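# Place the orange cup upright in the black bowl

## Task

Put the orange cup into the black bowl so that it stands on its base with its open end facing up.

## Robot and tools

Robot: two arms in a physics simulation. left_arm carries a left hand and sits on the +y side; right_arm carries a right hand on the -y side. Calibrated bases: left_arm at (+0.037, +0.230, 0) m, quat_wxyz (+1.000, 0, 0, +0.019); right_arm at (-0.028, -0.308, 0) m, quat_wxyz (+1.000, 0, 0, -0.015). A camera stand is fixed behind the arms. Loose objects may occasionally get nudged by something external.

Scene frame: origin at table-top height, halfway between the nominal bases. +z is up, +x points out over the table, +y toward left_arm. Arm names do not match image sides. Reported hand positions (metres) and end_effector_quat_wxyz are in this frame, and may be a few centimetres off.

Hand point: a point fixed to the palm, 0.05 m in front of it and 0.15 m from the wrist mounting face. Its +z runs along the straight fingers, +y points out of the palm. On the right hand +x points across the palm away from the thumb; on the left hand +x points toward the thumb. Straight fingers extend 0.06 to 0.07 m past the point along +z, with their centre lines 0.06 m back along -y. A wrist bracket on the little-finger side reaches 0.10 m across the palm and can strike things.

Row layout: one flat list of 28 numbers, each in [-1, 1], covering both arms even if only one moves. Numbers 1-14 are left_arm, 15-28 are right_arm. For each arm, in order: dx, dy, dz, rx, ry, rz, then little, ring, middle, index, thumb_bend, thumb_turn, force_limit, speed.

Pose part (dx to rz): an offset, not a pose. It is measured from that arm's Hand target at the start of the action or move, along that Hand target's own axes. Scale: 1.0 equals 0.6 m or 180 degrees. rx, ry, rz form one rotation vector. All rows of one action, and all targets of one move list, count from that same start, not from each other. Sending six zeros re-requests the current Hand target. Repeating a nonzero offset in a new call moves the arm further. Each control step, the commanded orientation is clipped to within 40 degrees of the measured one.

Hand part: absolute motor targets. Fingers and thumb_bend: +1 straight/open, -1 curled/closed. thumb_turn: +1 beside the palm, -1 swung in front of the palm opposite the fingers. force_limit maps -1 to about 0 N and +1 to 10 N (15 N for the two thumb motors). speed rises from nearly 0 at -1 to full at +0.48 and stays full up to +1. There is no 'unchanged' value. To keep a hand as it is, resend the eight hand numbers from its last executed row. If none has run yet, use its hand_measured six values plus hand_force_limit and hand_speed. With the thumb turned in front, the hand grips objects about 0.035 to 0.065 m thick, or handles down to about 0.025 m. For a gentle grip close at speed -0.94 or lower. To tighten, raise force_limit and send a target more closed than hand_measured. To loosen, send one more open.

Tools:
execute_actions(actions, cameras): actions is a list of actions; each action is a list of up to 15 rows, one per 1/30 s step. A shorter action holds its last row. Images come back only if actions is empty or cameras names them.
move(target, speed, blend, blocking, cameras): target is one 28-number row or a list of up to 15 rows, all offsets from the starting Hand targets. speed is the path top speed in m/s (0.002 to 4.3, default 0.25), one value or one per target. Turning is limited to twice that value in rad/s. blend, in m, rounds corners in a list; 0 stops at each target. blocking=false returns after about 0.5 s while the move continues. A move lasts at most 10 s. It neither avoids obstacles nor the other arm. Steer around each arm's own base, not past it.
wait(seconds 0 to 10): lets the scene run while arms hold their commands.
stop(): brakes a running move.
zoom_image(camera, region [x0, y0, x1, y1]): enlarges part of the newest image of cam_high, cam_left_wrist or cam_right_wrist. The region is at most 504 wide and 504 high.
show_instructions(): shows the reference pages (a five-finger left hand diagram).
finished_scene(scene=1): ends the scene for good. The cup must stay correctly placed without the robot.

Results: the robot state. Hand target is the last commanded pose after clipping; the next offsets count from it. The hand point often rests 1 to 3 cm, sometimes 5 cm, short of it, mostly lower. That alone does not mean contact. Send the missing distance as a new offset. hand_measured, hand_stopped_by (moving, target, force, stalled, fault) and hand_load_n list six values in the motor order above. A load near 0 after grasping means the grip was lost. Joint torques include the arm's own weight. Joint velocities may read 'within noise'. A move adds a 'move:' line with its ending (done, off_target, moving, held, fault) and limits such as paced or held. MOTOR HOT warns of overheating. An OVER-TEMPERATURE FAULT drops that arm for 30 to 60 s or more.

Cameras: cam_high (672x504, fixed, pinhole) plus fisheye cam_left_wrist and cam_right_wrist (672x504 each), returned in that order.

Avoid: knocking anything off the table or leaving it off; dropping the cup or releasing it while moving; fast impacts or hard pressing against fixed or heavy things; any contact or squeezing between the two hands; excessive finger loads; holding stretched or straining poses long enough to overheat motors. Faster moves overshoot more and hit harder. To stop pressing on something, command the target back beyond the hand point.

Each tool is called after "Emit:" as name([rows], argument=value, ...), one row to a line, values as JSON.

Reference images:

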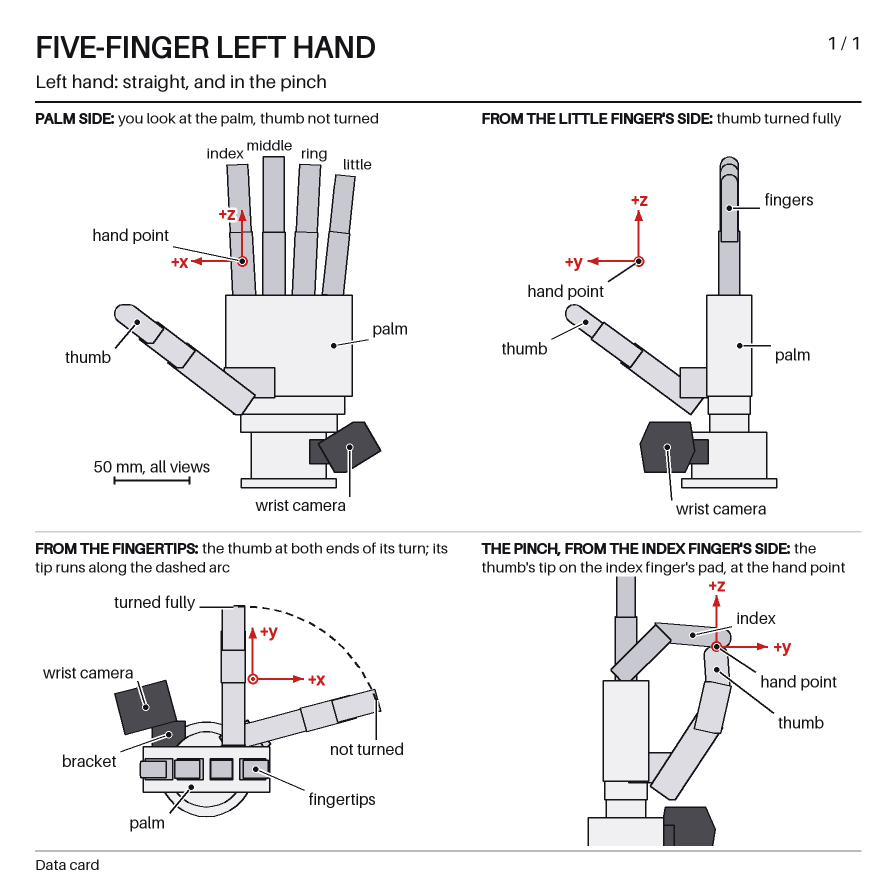

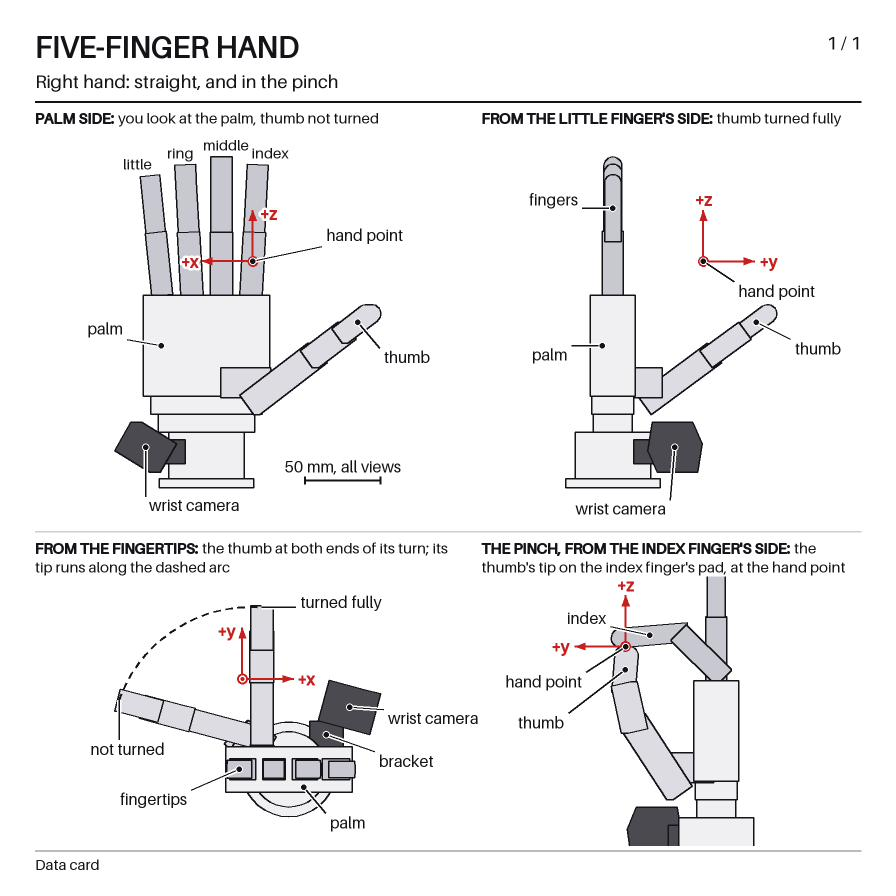

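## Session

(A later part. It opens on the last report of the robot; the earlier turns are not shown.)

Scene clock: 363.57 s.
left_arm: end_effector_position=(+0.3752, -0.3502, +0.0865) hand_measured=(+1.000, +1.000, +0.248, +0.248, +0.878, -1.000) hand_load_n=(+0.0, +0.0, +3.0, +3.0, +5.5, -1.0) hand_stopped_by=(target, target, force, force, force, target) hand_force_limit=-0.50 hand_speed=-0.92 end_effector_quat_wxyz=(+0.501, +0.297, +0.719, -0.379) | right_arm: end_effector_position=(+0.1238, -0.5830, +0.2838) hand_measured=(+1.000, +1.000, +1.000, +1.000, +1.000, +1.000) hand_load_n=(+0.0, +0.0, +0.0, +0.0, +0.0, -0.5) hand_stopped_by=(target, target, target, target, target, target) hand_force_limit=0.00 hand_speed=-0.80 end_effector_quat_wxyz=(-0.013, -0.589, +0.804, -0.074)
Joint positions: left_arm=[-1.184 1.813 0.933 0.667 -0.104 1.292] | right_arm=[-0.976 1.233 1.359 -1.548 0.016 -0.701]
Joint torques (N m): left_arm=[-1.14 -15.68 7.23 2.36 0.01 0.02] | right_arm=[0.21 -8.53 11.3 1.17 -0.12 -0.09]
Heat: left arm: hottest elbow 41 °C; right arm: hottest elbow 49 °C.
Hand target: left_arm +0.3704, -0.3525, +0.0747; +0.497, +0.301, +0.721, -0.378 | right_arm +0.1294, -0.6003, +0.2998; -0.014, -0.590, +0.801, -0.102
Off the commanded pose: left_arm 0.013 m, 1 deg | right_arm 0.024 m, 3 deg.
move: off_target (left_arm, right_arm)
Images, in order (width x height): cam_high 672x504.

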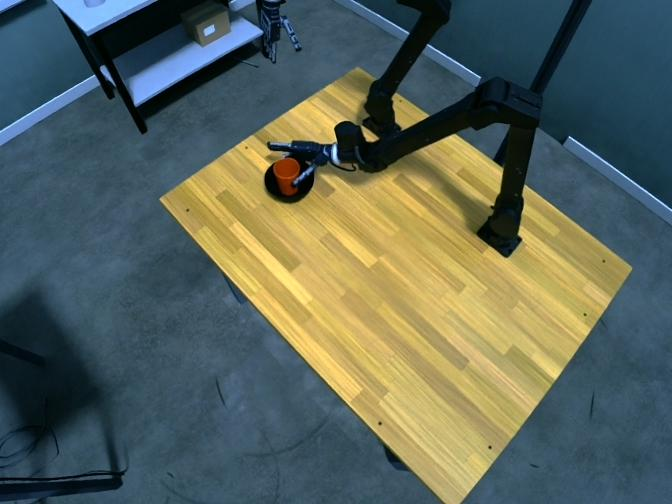

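Emit:
move(target=[-0.0208,-0.0071,0.0005,0,0,0, 1,1,-0.2,-0.2,-0.2,-1, -0.5,-0.92, 0,0,0,0,0,0, 1,1,1,1,1,1,0,-0.8], speed=0.03, cameras=["cam_high"])

Emit:
zoom_image(camera="cam_high", region=[240, 110, 360, 220])

Scene clock: 387.10 s.
left_arm: end_effector_position=(+0.3746, -0.3499, +0.0858) hand_measured=(+1.000, +1.000, +0.248, +0.248, +0.878, -1.000) hand_load_n=(+0.0, +0.0, +3.5, +2.5, +5.0, -1.0) hand_stopped_by=(target, target, force, force, force, target) hand_force_limit=-0.50 hand_speed=-0.92 end_effector_quat_wxyz=(+0.500, +0.298, +0.720, -0.378) | right_arm: end_effector_position=(+0.1238, -0.5830, +0.2838) hand_measured=(+1.000, +1.000, +1.000, +1.000, +1.000, +1.000) hand_load_n=(+0.0, +0.0, +0.0, +0.0, +0.0, +0.0) hand_stopped_by=(target, target, target, target, target, target) hand_force_limit=0.00 hand_speed=-0.80 end_effector_quat_wxyz=(-0.013, -0.589, +0.804, -0.074)
Joint positions: left_arm=[-1.185 1.812 0.933 0.661 -0.104 1.292] | right_arm=[-0.976 1.233 1.359 -1.548 0.016 -0.701]
Joint torques (N m): left_arm=[-1.2 -18.02 8.55 1.37 -0.03 -0.01] | right_arm=[0.21 -8.47 11.3 1.17 -0.12 -0.09]
Heat: left arm: hottest elbow 40 °C; right arm: hottest elbow 49 °C.
Hand target: left_arm +0.3711, -0.3558, +0.0877; +0.497, +0.301, +0.721, -0.379 | right_arm +0.1294, -0.6003, +0.2998; -0.014, -0.590, +0.801, -0.102
Off the commanded pose: left_arm 0.007 m, 0 deg | right_arm 0.024 m, 3 deg.
move: off_target (right_arm)
Images, in order (width x height): cam_high 672x504.

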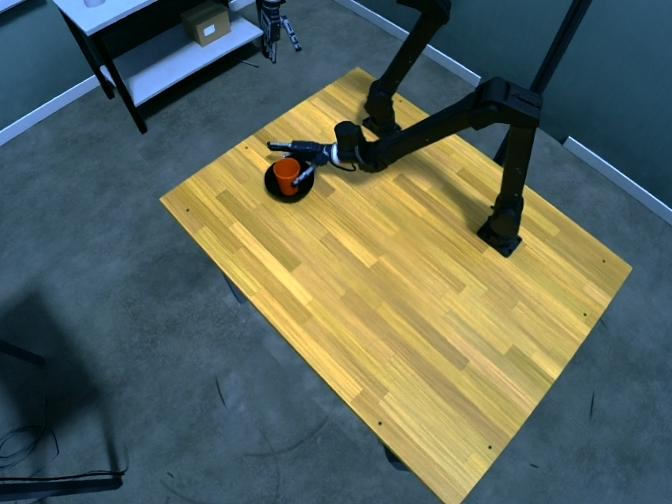

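Scaled by 4.200 from the camera's 672x504 image, which has a finer 960x720 frame.

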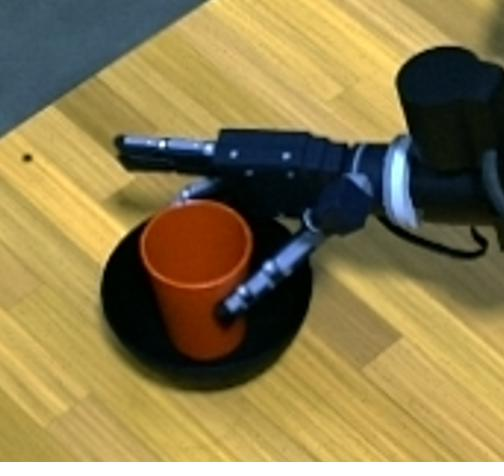

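Emit:
execute_actions([
  [[0,0,0,0,0,0, 1,1,0.46,0.46,1,-1, -0.5,-0.9, 0,0,0,0,0,0, 1,1,1,1,1,1,0,-0.8]],
  [[0,0,0,0,0,0, 1,1,0.46,0.46,1,-1, -0.5,-0.9, 0,0,0,0,0,0, 1,1,1,1,1,1,0,-0.8]],
], cameras=["cam_high","cam_left_wrist"])

Emit:
zoom_image(camera="cam_high", region=[240, 110, 360, 220])

Emit:
zoom_image(camera="cam_left_wrist", region=[190, 110, 490, 330])

Scene clock: 391.07 s.
left_arm: end_effector_position=(+0.3739, -0.3489, +0.0828) hand_measured=(+1.000, +1.000, +0.460, +0.460, +1.000, -1.000) hand_load_n=(+0.0, +0.0, +0.0, +0.0, +0.0, +0.0) hand_stopped_by=(target, target, target, target, target, target) hand_force_limit=-0.50 hand_speed=-0.90 end_effector_quat_wxyz=(+0.496, +0.300, +0.724, -0.374) | right_arm: end_effector_position=(+0.1238, -0.5830, +0.2838) hand_measured=(+1.000, +1.000, +1.000, +1.000, +1.000, +1.000) hand_load_n=(+0.0, +0.0, +0.0, +0.0, +0.0, +0.0) hand_stopped_by=(target, target, target, target, target, target) hand_force_limit=0.00 hand_speed=-0.80 end_effector_quat_wxyz=(-0.013, -0.589, +0.804, -0.074)
Joint positions: left_arm=[-1.185 1.812 0.933 0.649 -0.105 1.293] | right_arm=[-0.976 1.233 1.359 -1.548 0.016 -0.701]
Joint torques (N m): left_arm=[-1.55 -17.9 8.57 1.61 -0.01 -0.01] | right_arm=[0.21 -8.47 11.29 1.17 -0.12 -0.09]
Heat: left arm: hottest elbow 40 °C; right arm: hottest elbow 49 °C.
Hand target: left_arm +0.3710, -0.3559, +0.0876; +0.497, +0.301, +0.721, -0.379 | right_arm +0.1294, -0.6003, +0.2998; -0.014, -0.590, +0.801, -0.102
Off the commanded pose: left_arm 0.009 m, 1 deg | right_arm 0.024 m, 3 deg.
Step readings (end_effector_position of left_arm | right_arm):
0: (+0.3745, -0.3499, +0.0857) | (+0.1238, -0.5830, +0.2838)
1: (+0.3745, -0.3499, +0.0857) | (+0.1238, -0.5830, +0.2838)
2: (+0.3745, -0.3499, +0.0857) | (+0.1238, -0.5830, +0.2838)
4: (+0.3746, -0.3497, +0.0854) | (+0.1238, -0.5830, +0.2838)
8: (+0.3742, -0.3489, +0.0832) | (+0.1238, -0.5830, +0.2838)
15: (+0.3739, -0.3489, +0.0828) | (+0.1238, -0.5830, +0.2838)
16: (+0.3739, -0.3489, +0.0828) | (+0.1238, -0.5830, +0.2838)
17: (+0.3739, -0.3489, +0.0828) | (+0.1238, -0.5830, +0.2838)
19: (+0.3739, -0.3489, +0.0828) | (+0.1238, -0.5830, +0.2838)
23: (+0.3739, -0.3489, +0.0828) | (+0.1238, -0.5830, +0.2838)
30: (+0.3739, -0.3489, +0.0828) | (+0.1238, -0.5830, +0.2838)
camera_calibration:
cam_left_wrist: T_world_to_cam=[[-0.857066, -0.5128, -0.0497385, 0.152744], [-0.318583, 0.603371, -0.73106, 0.391323], [0.404898, -0.610721, -0.680498, -0.191832], [0, 0, 0, 1]] pos_world=[0.333253, -0.274941, 0.163137]
Images, in order (width x height): cam_high 672x504, cam_left_wrist 672x504.

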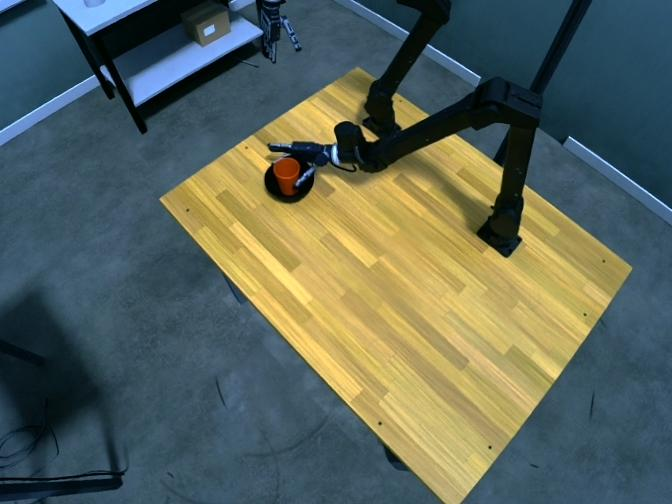

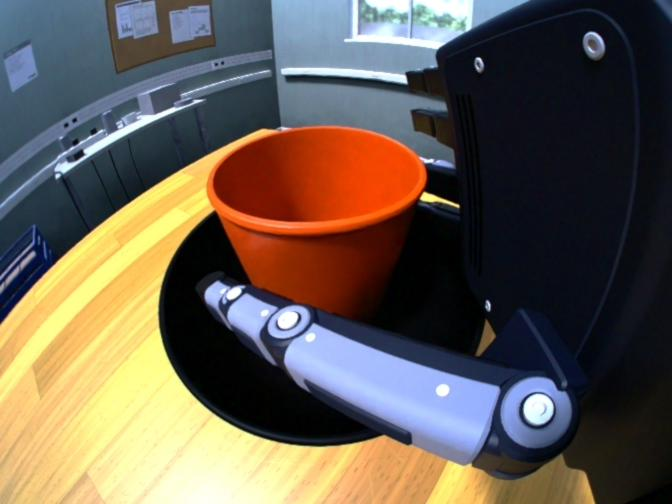

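Scaled by 4.200 from the camera's 672x504 image, which has a finer 960x720 frame.

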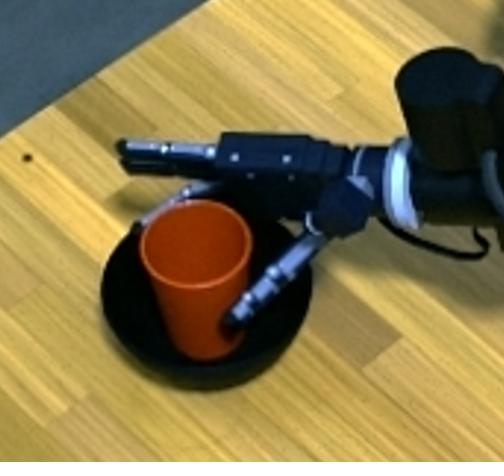

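Scaled by 1.680 from the camera's 672x504 image, which has a finer 960x720 frame.

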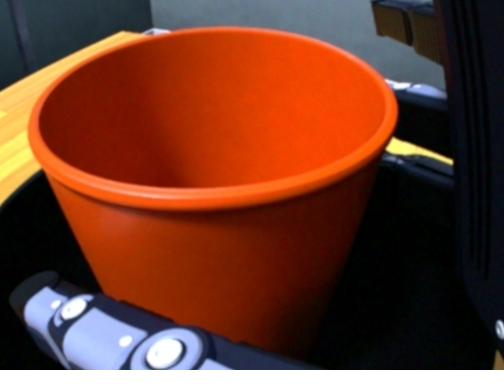

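Emit:
move(target=[-0.0592,-0.005,-0.0108,0,0,0, 1,1,0.46,0.46,1,-1, -0.5,-0.9, 0,0,0,0,0,0, 1,1,1,1,1,1,0,-0.8], speed=0.03, cameras=["cam_high","cam_left_wrist"])

Emit:
zoom_image(camera="cam_high", region=[240, 110, 360, 220])

Emit:
zoom_image(camera="cam_left_wrist", region=[190, 110, 490, 330])

Scene clock: 396.87 s.
left_arm: end_effector_position=(+0.3694, -0.3427, +0.0974) hand_measured=(+1.000, +1.000, +0.460, +0.460, +1.000, -1.000) hand_load_n=(+0.0, +0.0, +0.0, +0.0, +0.0, +0.0) hand_stopped_by=(target, target, target, target, target, target) hand_force_limit=-0.50 hand_speed=-0.90 end_effector_quat_wxyz=(+0.484, +0.308, +0.732, -0.367) | right_arm: end_effector_position=(+0.1238, -0.5830, +0.2838) hand_measured=(+1.000, +1.000, +1.000, +1.000, +1.000, +1.000) hand_load_n=(+0.0, +0.0, +0.0, +0.0, +0.0, +0.0) hand_stopped_by=(target, target, target, target, target, target) hand_force_limit=0.00 hand_speed=-0.80 end_effector_quat_wxyz=(-0.013, -0.589, +0.804, -0.074)
Joint positions: left_arm=[-1.185 1.753 0.933 0.554 -0.096 1.293] | right_arm=[-0.976 1.233 1.359 -1.548 0.016 -0.701]
Joint torques (N m): left_arm=[-0.09 -18.78 10.69 1.73 0.11 0.03] | right_arm=[0.21 -8.53 11.3 1.18 -0.12 -0.09]
Heat: left arm: hottest elbow 40 °C; right arm: hottest elbow 49 °C.
Hand target: left_arm +0.3770, -0.3540, +0.1232; +0.496, +0.301, +0.721, -0.378 | right_arm +0.1294, -0.6003, +0.2998; -0.014, -0.590, +0.801, -0.102
Off the commanded pose: left_arm 0.029 m, 2 deg | right_arm 0.024 m, 3 deg.
move: off_target (left_arm, right_arm)
camera_calibration:
cam_left_wrist: T_world_to_cam=[[-0.862041, -0.504194, -0.051711, 0.157804], [-0.325607, 0.629096, -0.705846, 0.405841], [0.388414, -0.591631, -0.706475, -0.161114], [0, 0, 0, 1]] pos_world=[0.330758, -0.271069, 0.180799]
Images, in order (width x height): cam_high 672x504, cam_left_wrist 672x504.

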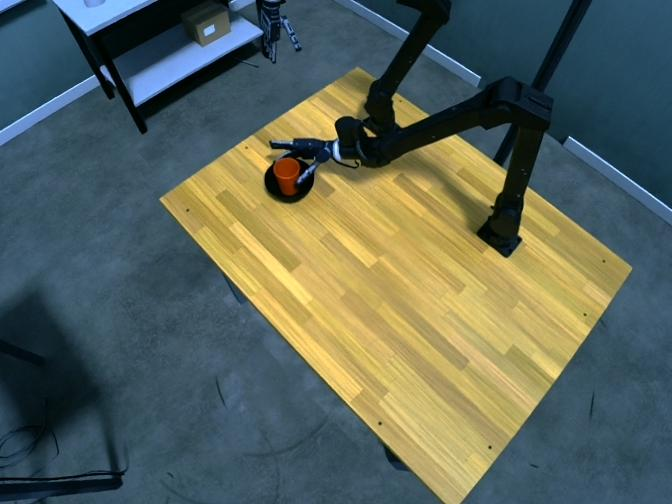

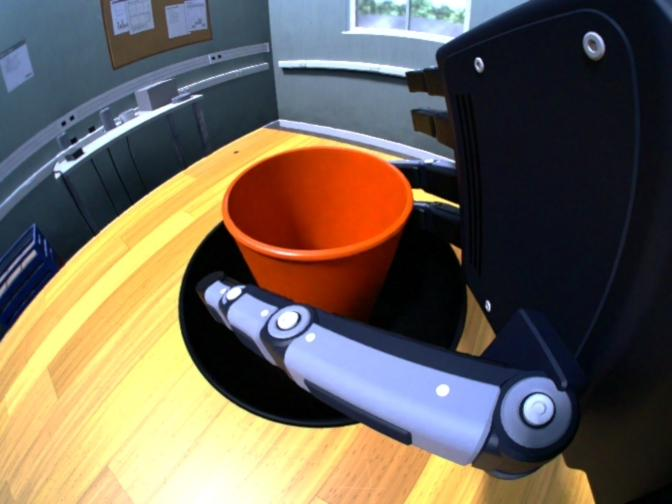

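Scaled by 4.200 from the camera's 672x504 image, which has a finer 960x720 frame.

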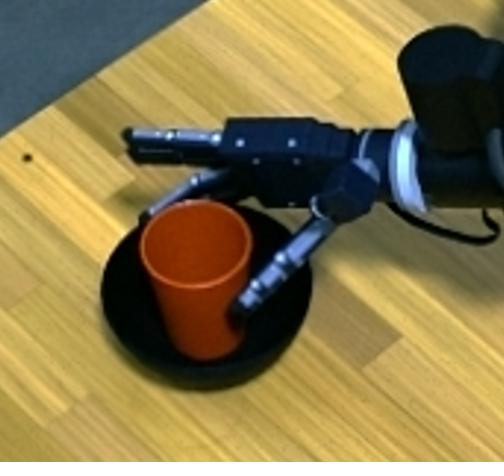

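Scaled by 1.680 from the camera's 672x504 image, which has a finer 960x720 frame.

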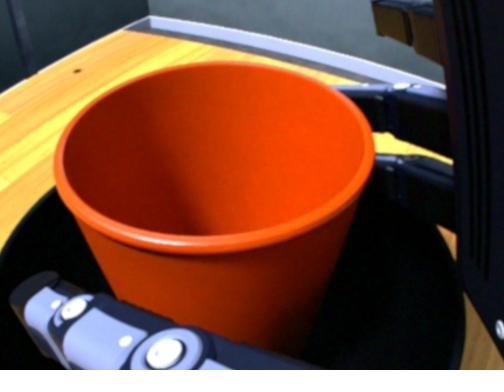

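Emit:
move([
  [-0.0786,-0.0205,-0.0184,0,0,0, 1,1,1,1,1,-1, -0.5,-0.6, 0,0,0,0,0,0, 1,1,1,1,1,1,0,-0.8],
  [-0.1373,-0.0372,-0.2007,0,0,0, 1,1,1,1,1,-1, -0.5,-0.6, 0,0,0,0,0,0, 1,1,1,1,1,1,0,-0.8],
], speed=[0.04, 0.12], blend=[0.015, 0], cameras=["all"])

Emit:
zoom_image(camera="cam_high", region=[240, 110, 360, 220])

Scene clock: 406.17 s.
left_arm: end_effector_position=(+0.3315, -0.2671, +0.2289) hand_measured=(+1.000, +1.000, +1.000, +1.000, +1.000, -1.000) hand_load_n=(+0.0, +0.0, +0.0, +0.0, +0.0, +0.5) hand_stopped_by=(target, target, target, target, target, target) hand_force_limit=-0.50 hand_speed=-0.60 end_effector_quat_wxyz=(+0.497, +0.301, +0.722, -0.375) | right_arm: end_effector_position=(+0.1238, -0.5830, +0.2838) hand_measured=(+1.000, +1.000, +1.000, +1.000, +1.000, +1.000) hand_load_n=(+0.0, +0.0, +0.0, +0.0, +0.0, +0.0) hand_stopped_by=(target, target, target, target, target, target) hand_force_limit=0.00 hand_speed=-0.80 end_effector_quat_wxyz=(-0.013, -0.589, +0.804, -0.074)
Joint positions: left_arm=[-1.198 1.319 0.825 0.266 -0.116 1.293] | right_arm=[-0.976 1.233 1.359 -1.548 0.016 -0.701]
Joint torques (N m): left_arm=[-1.38 -12.86 9.81 1.69 -0.06 -0.06] | right_arm=[0.21 -8.47 11.3 1.17 -0.12 -0.09]
Heat: left arm: hottest elbow 41 °C; right arm: hottest elbow 50 °C.
Hand target: left_arm +0.3271, -0.2690, +0.2331; +0.497, +0.301, +0.721, -0.378 | right_arm +0.1294, -0.6003, +0.2998; -0.014, -0.590, +0.801, -0.102
Off the commanded pose: left_arm 0.006 m, 0 deg | right_arm 0.024 m, 3 deg.
move: off_target (right_arm)
camera_calibration:
cam_left_wrist: T_world_to_cam=[[-0.857418, -0.511972, -0.052139, 0.166525], [-0.315469, 0.602951, -0.732754, 0.434633], [0.406587, -0.611829, -0.678493, -0.0267023], [0, 0, 0, 1]] pos_world=[0.290752, -0.193143, 0.309044]
cam_right_wrist: T_world_to_cam=[[-0.998917, 0.00206951, -0.0464749, 0.130672], [-0.0185824, 0.898101, 0.439397, 0.394508], [0.0426485, 0.439784, -0.89709, 0.618227], [0, 0, 0, 1]] pos_world=[0.111495, -0.626465, 0.387333]

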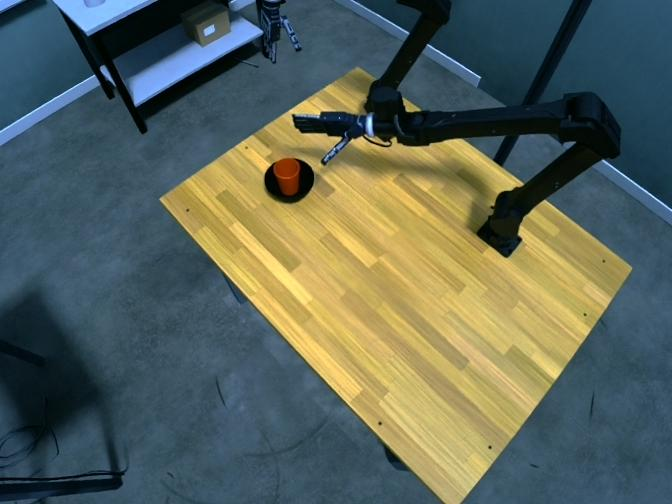

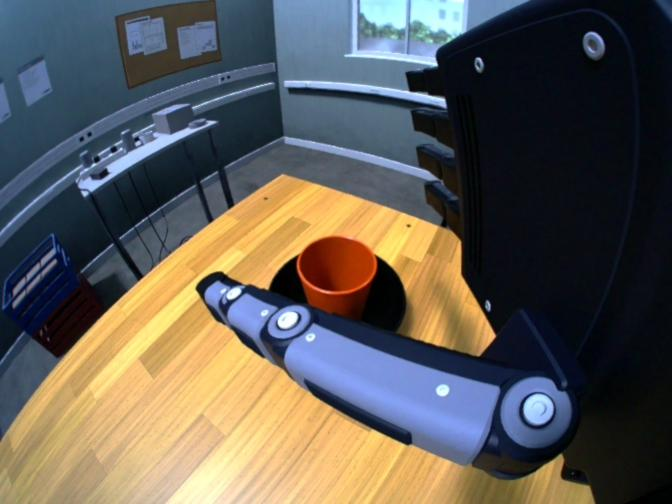

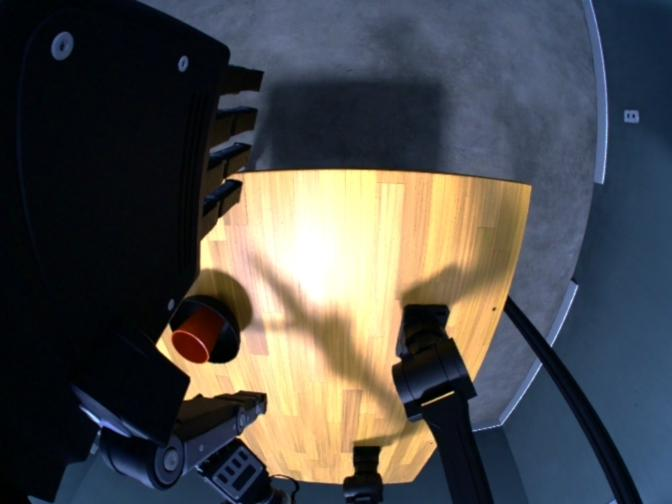

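Scaled by 4.200 from the camera's 672x504 image, which has a finer 960x720 frame.

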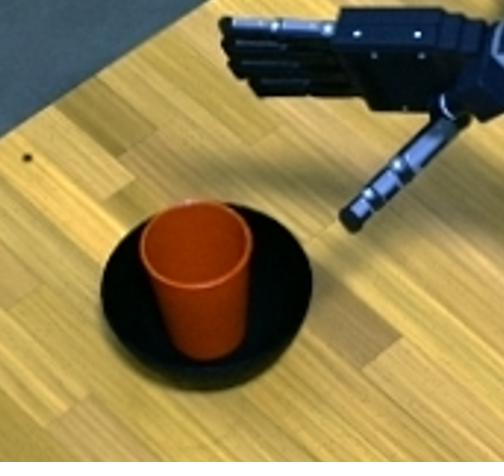

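Emit:
finished_scene()

The scene is finished: the task was done.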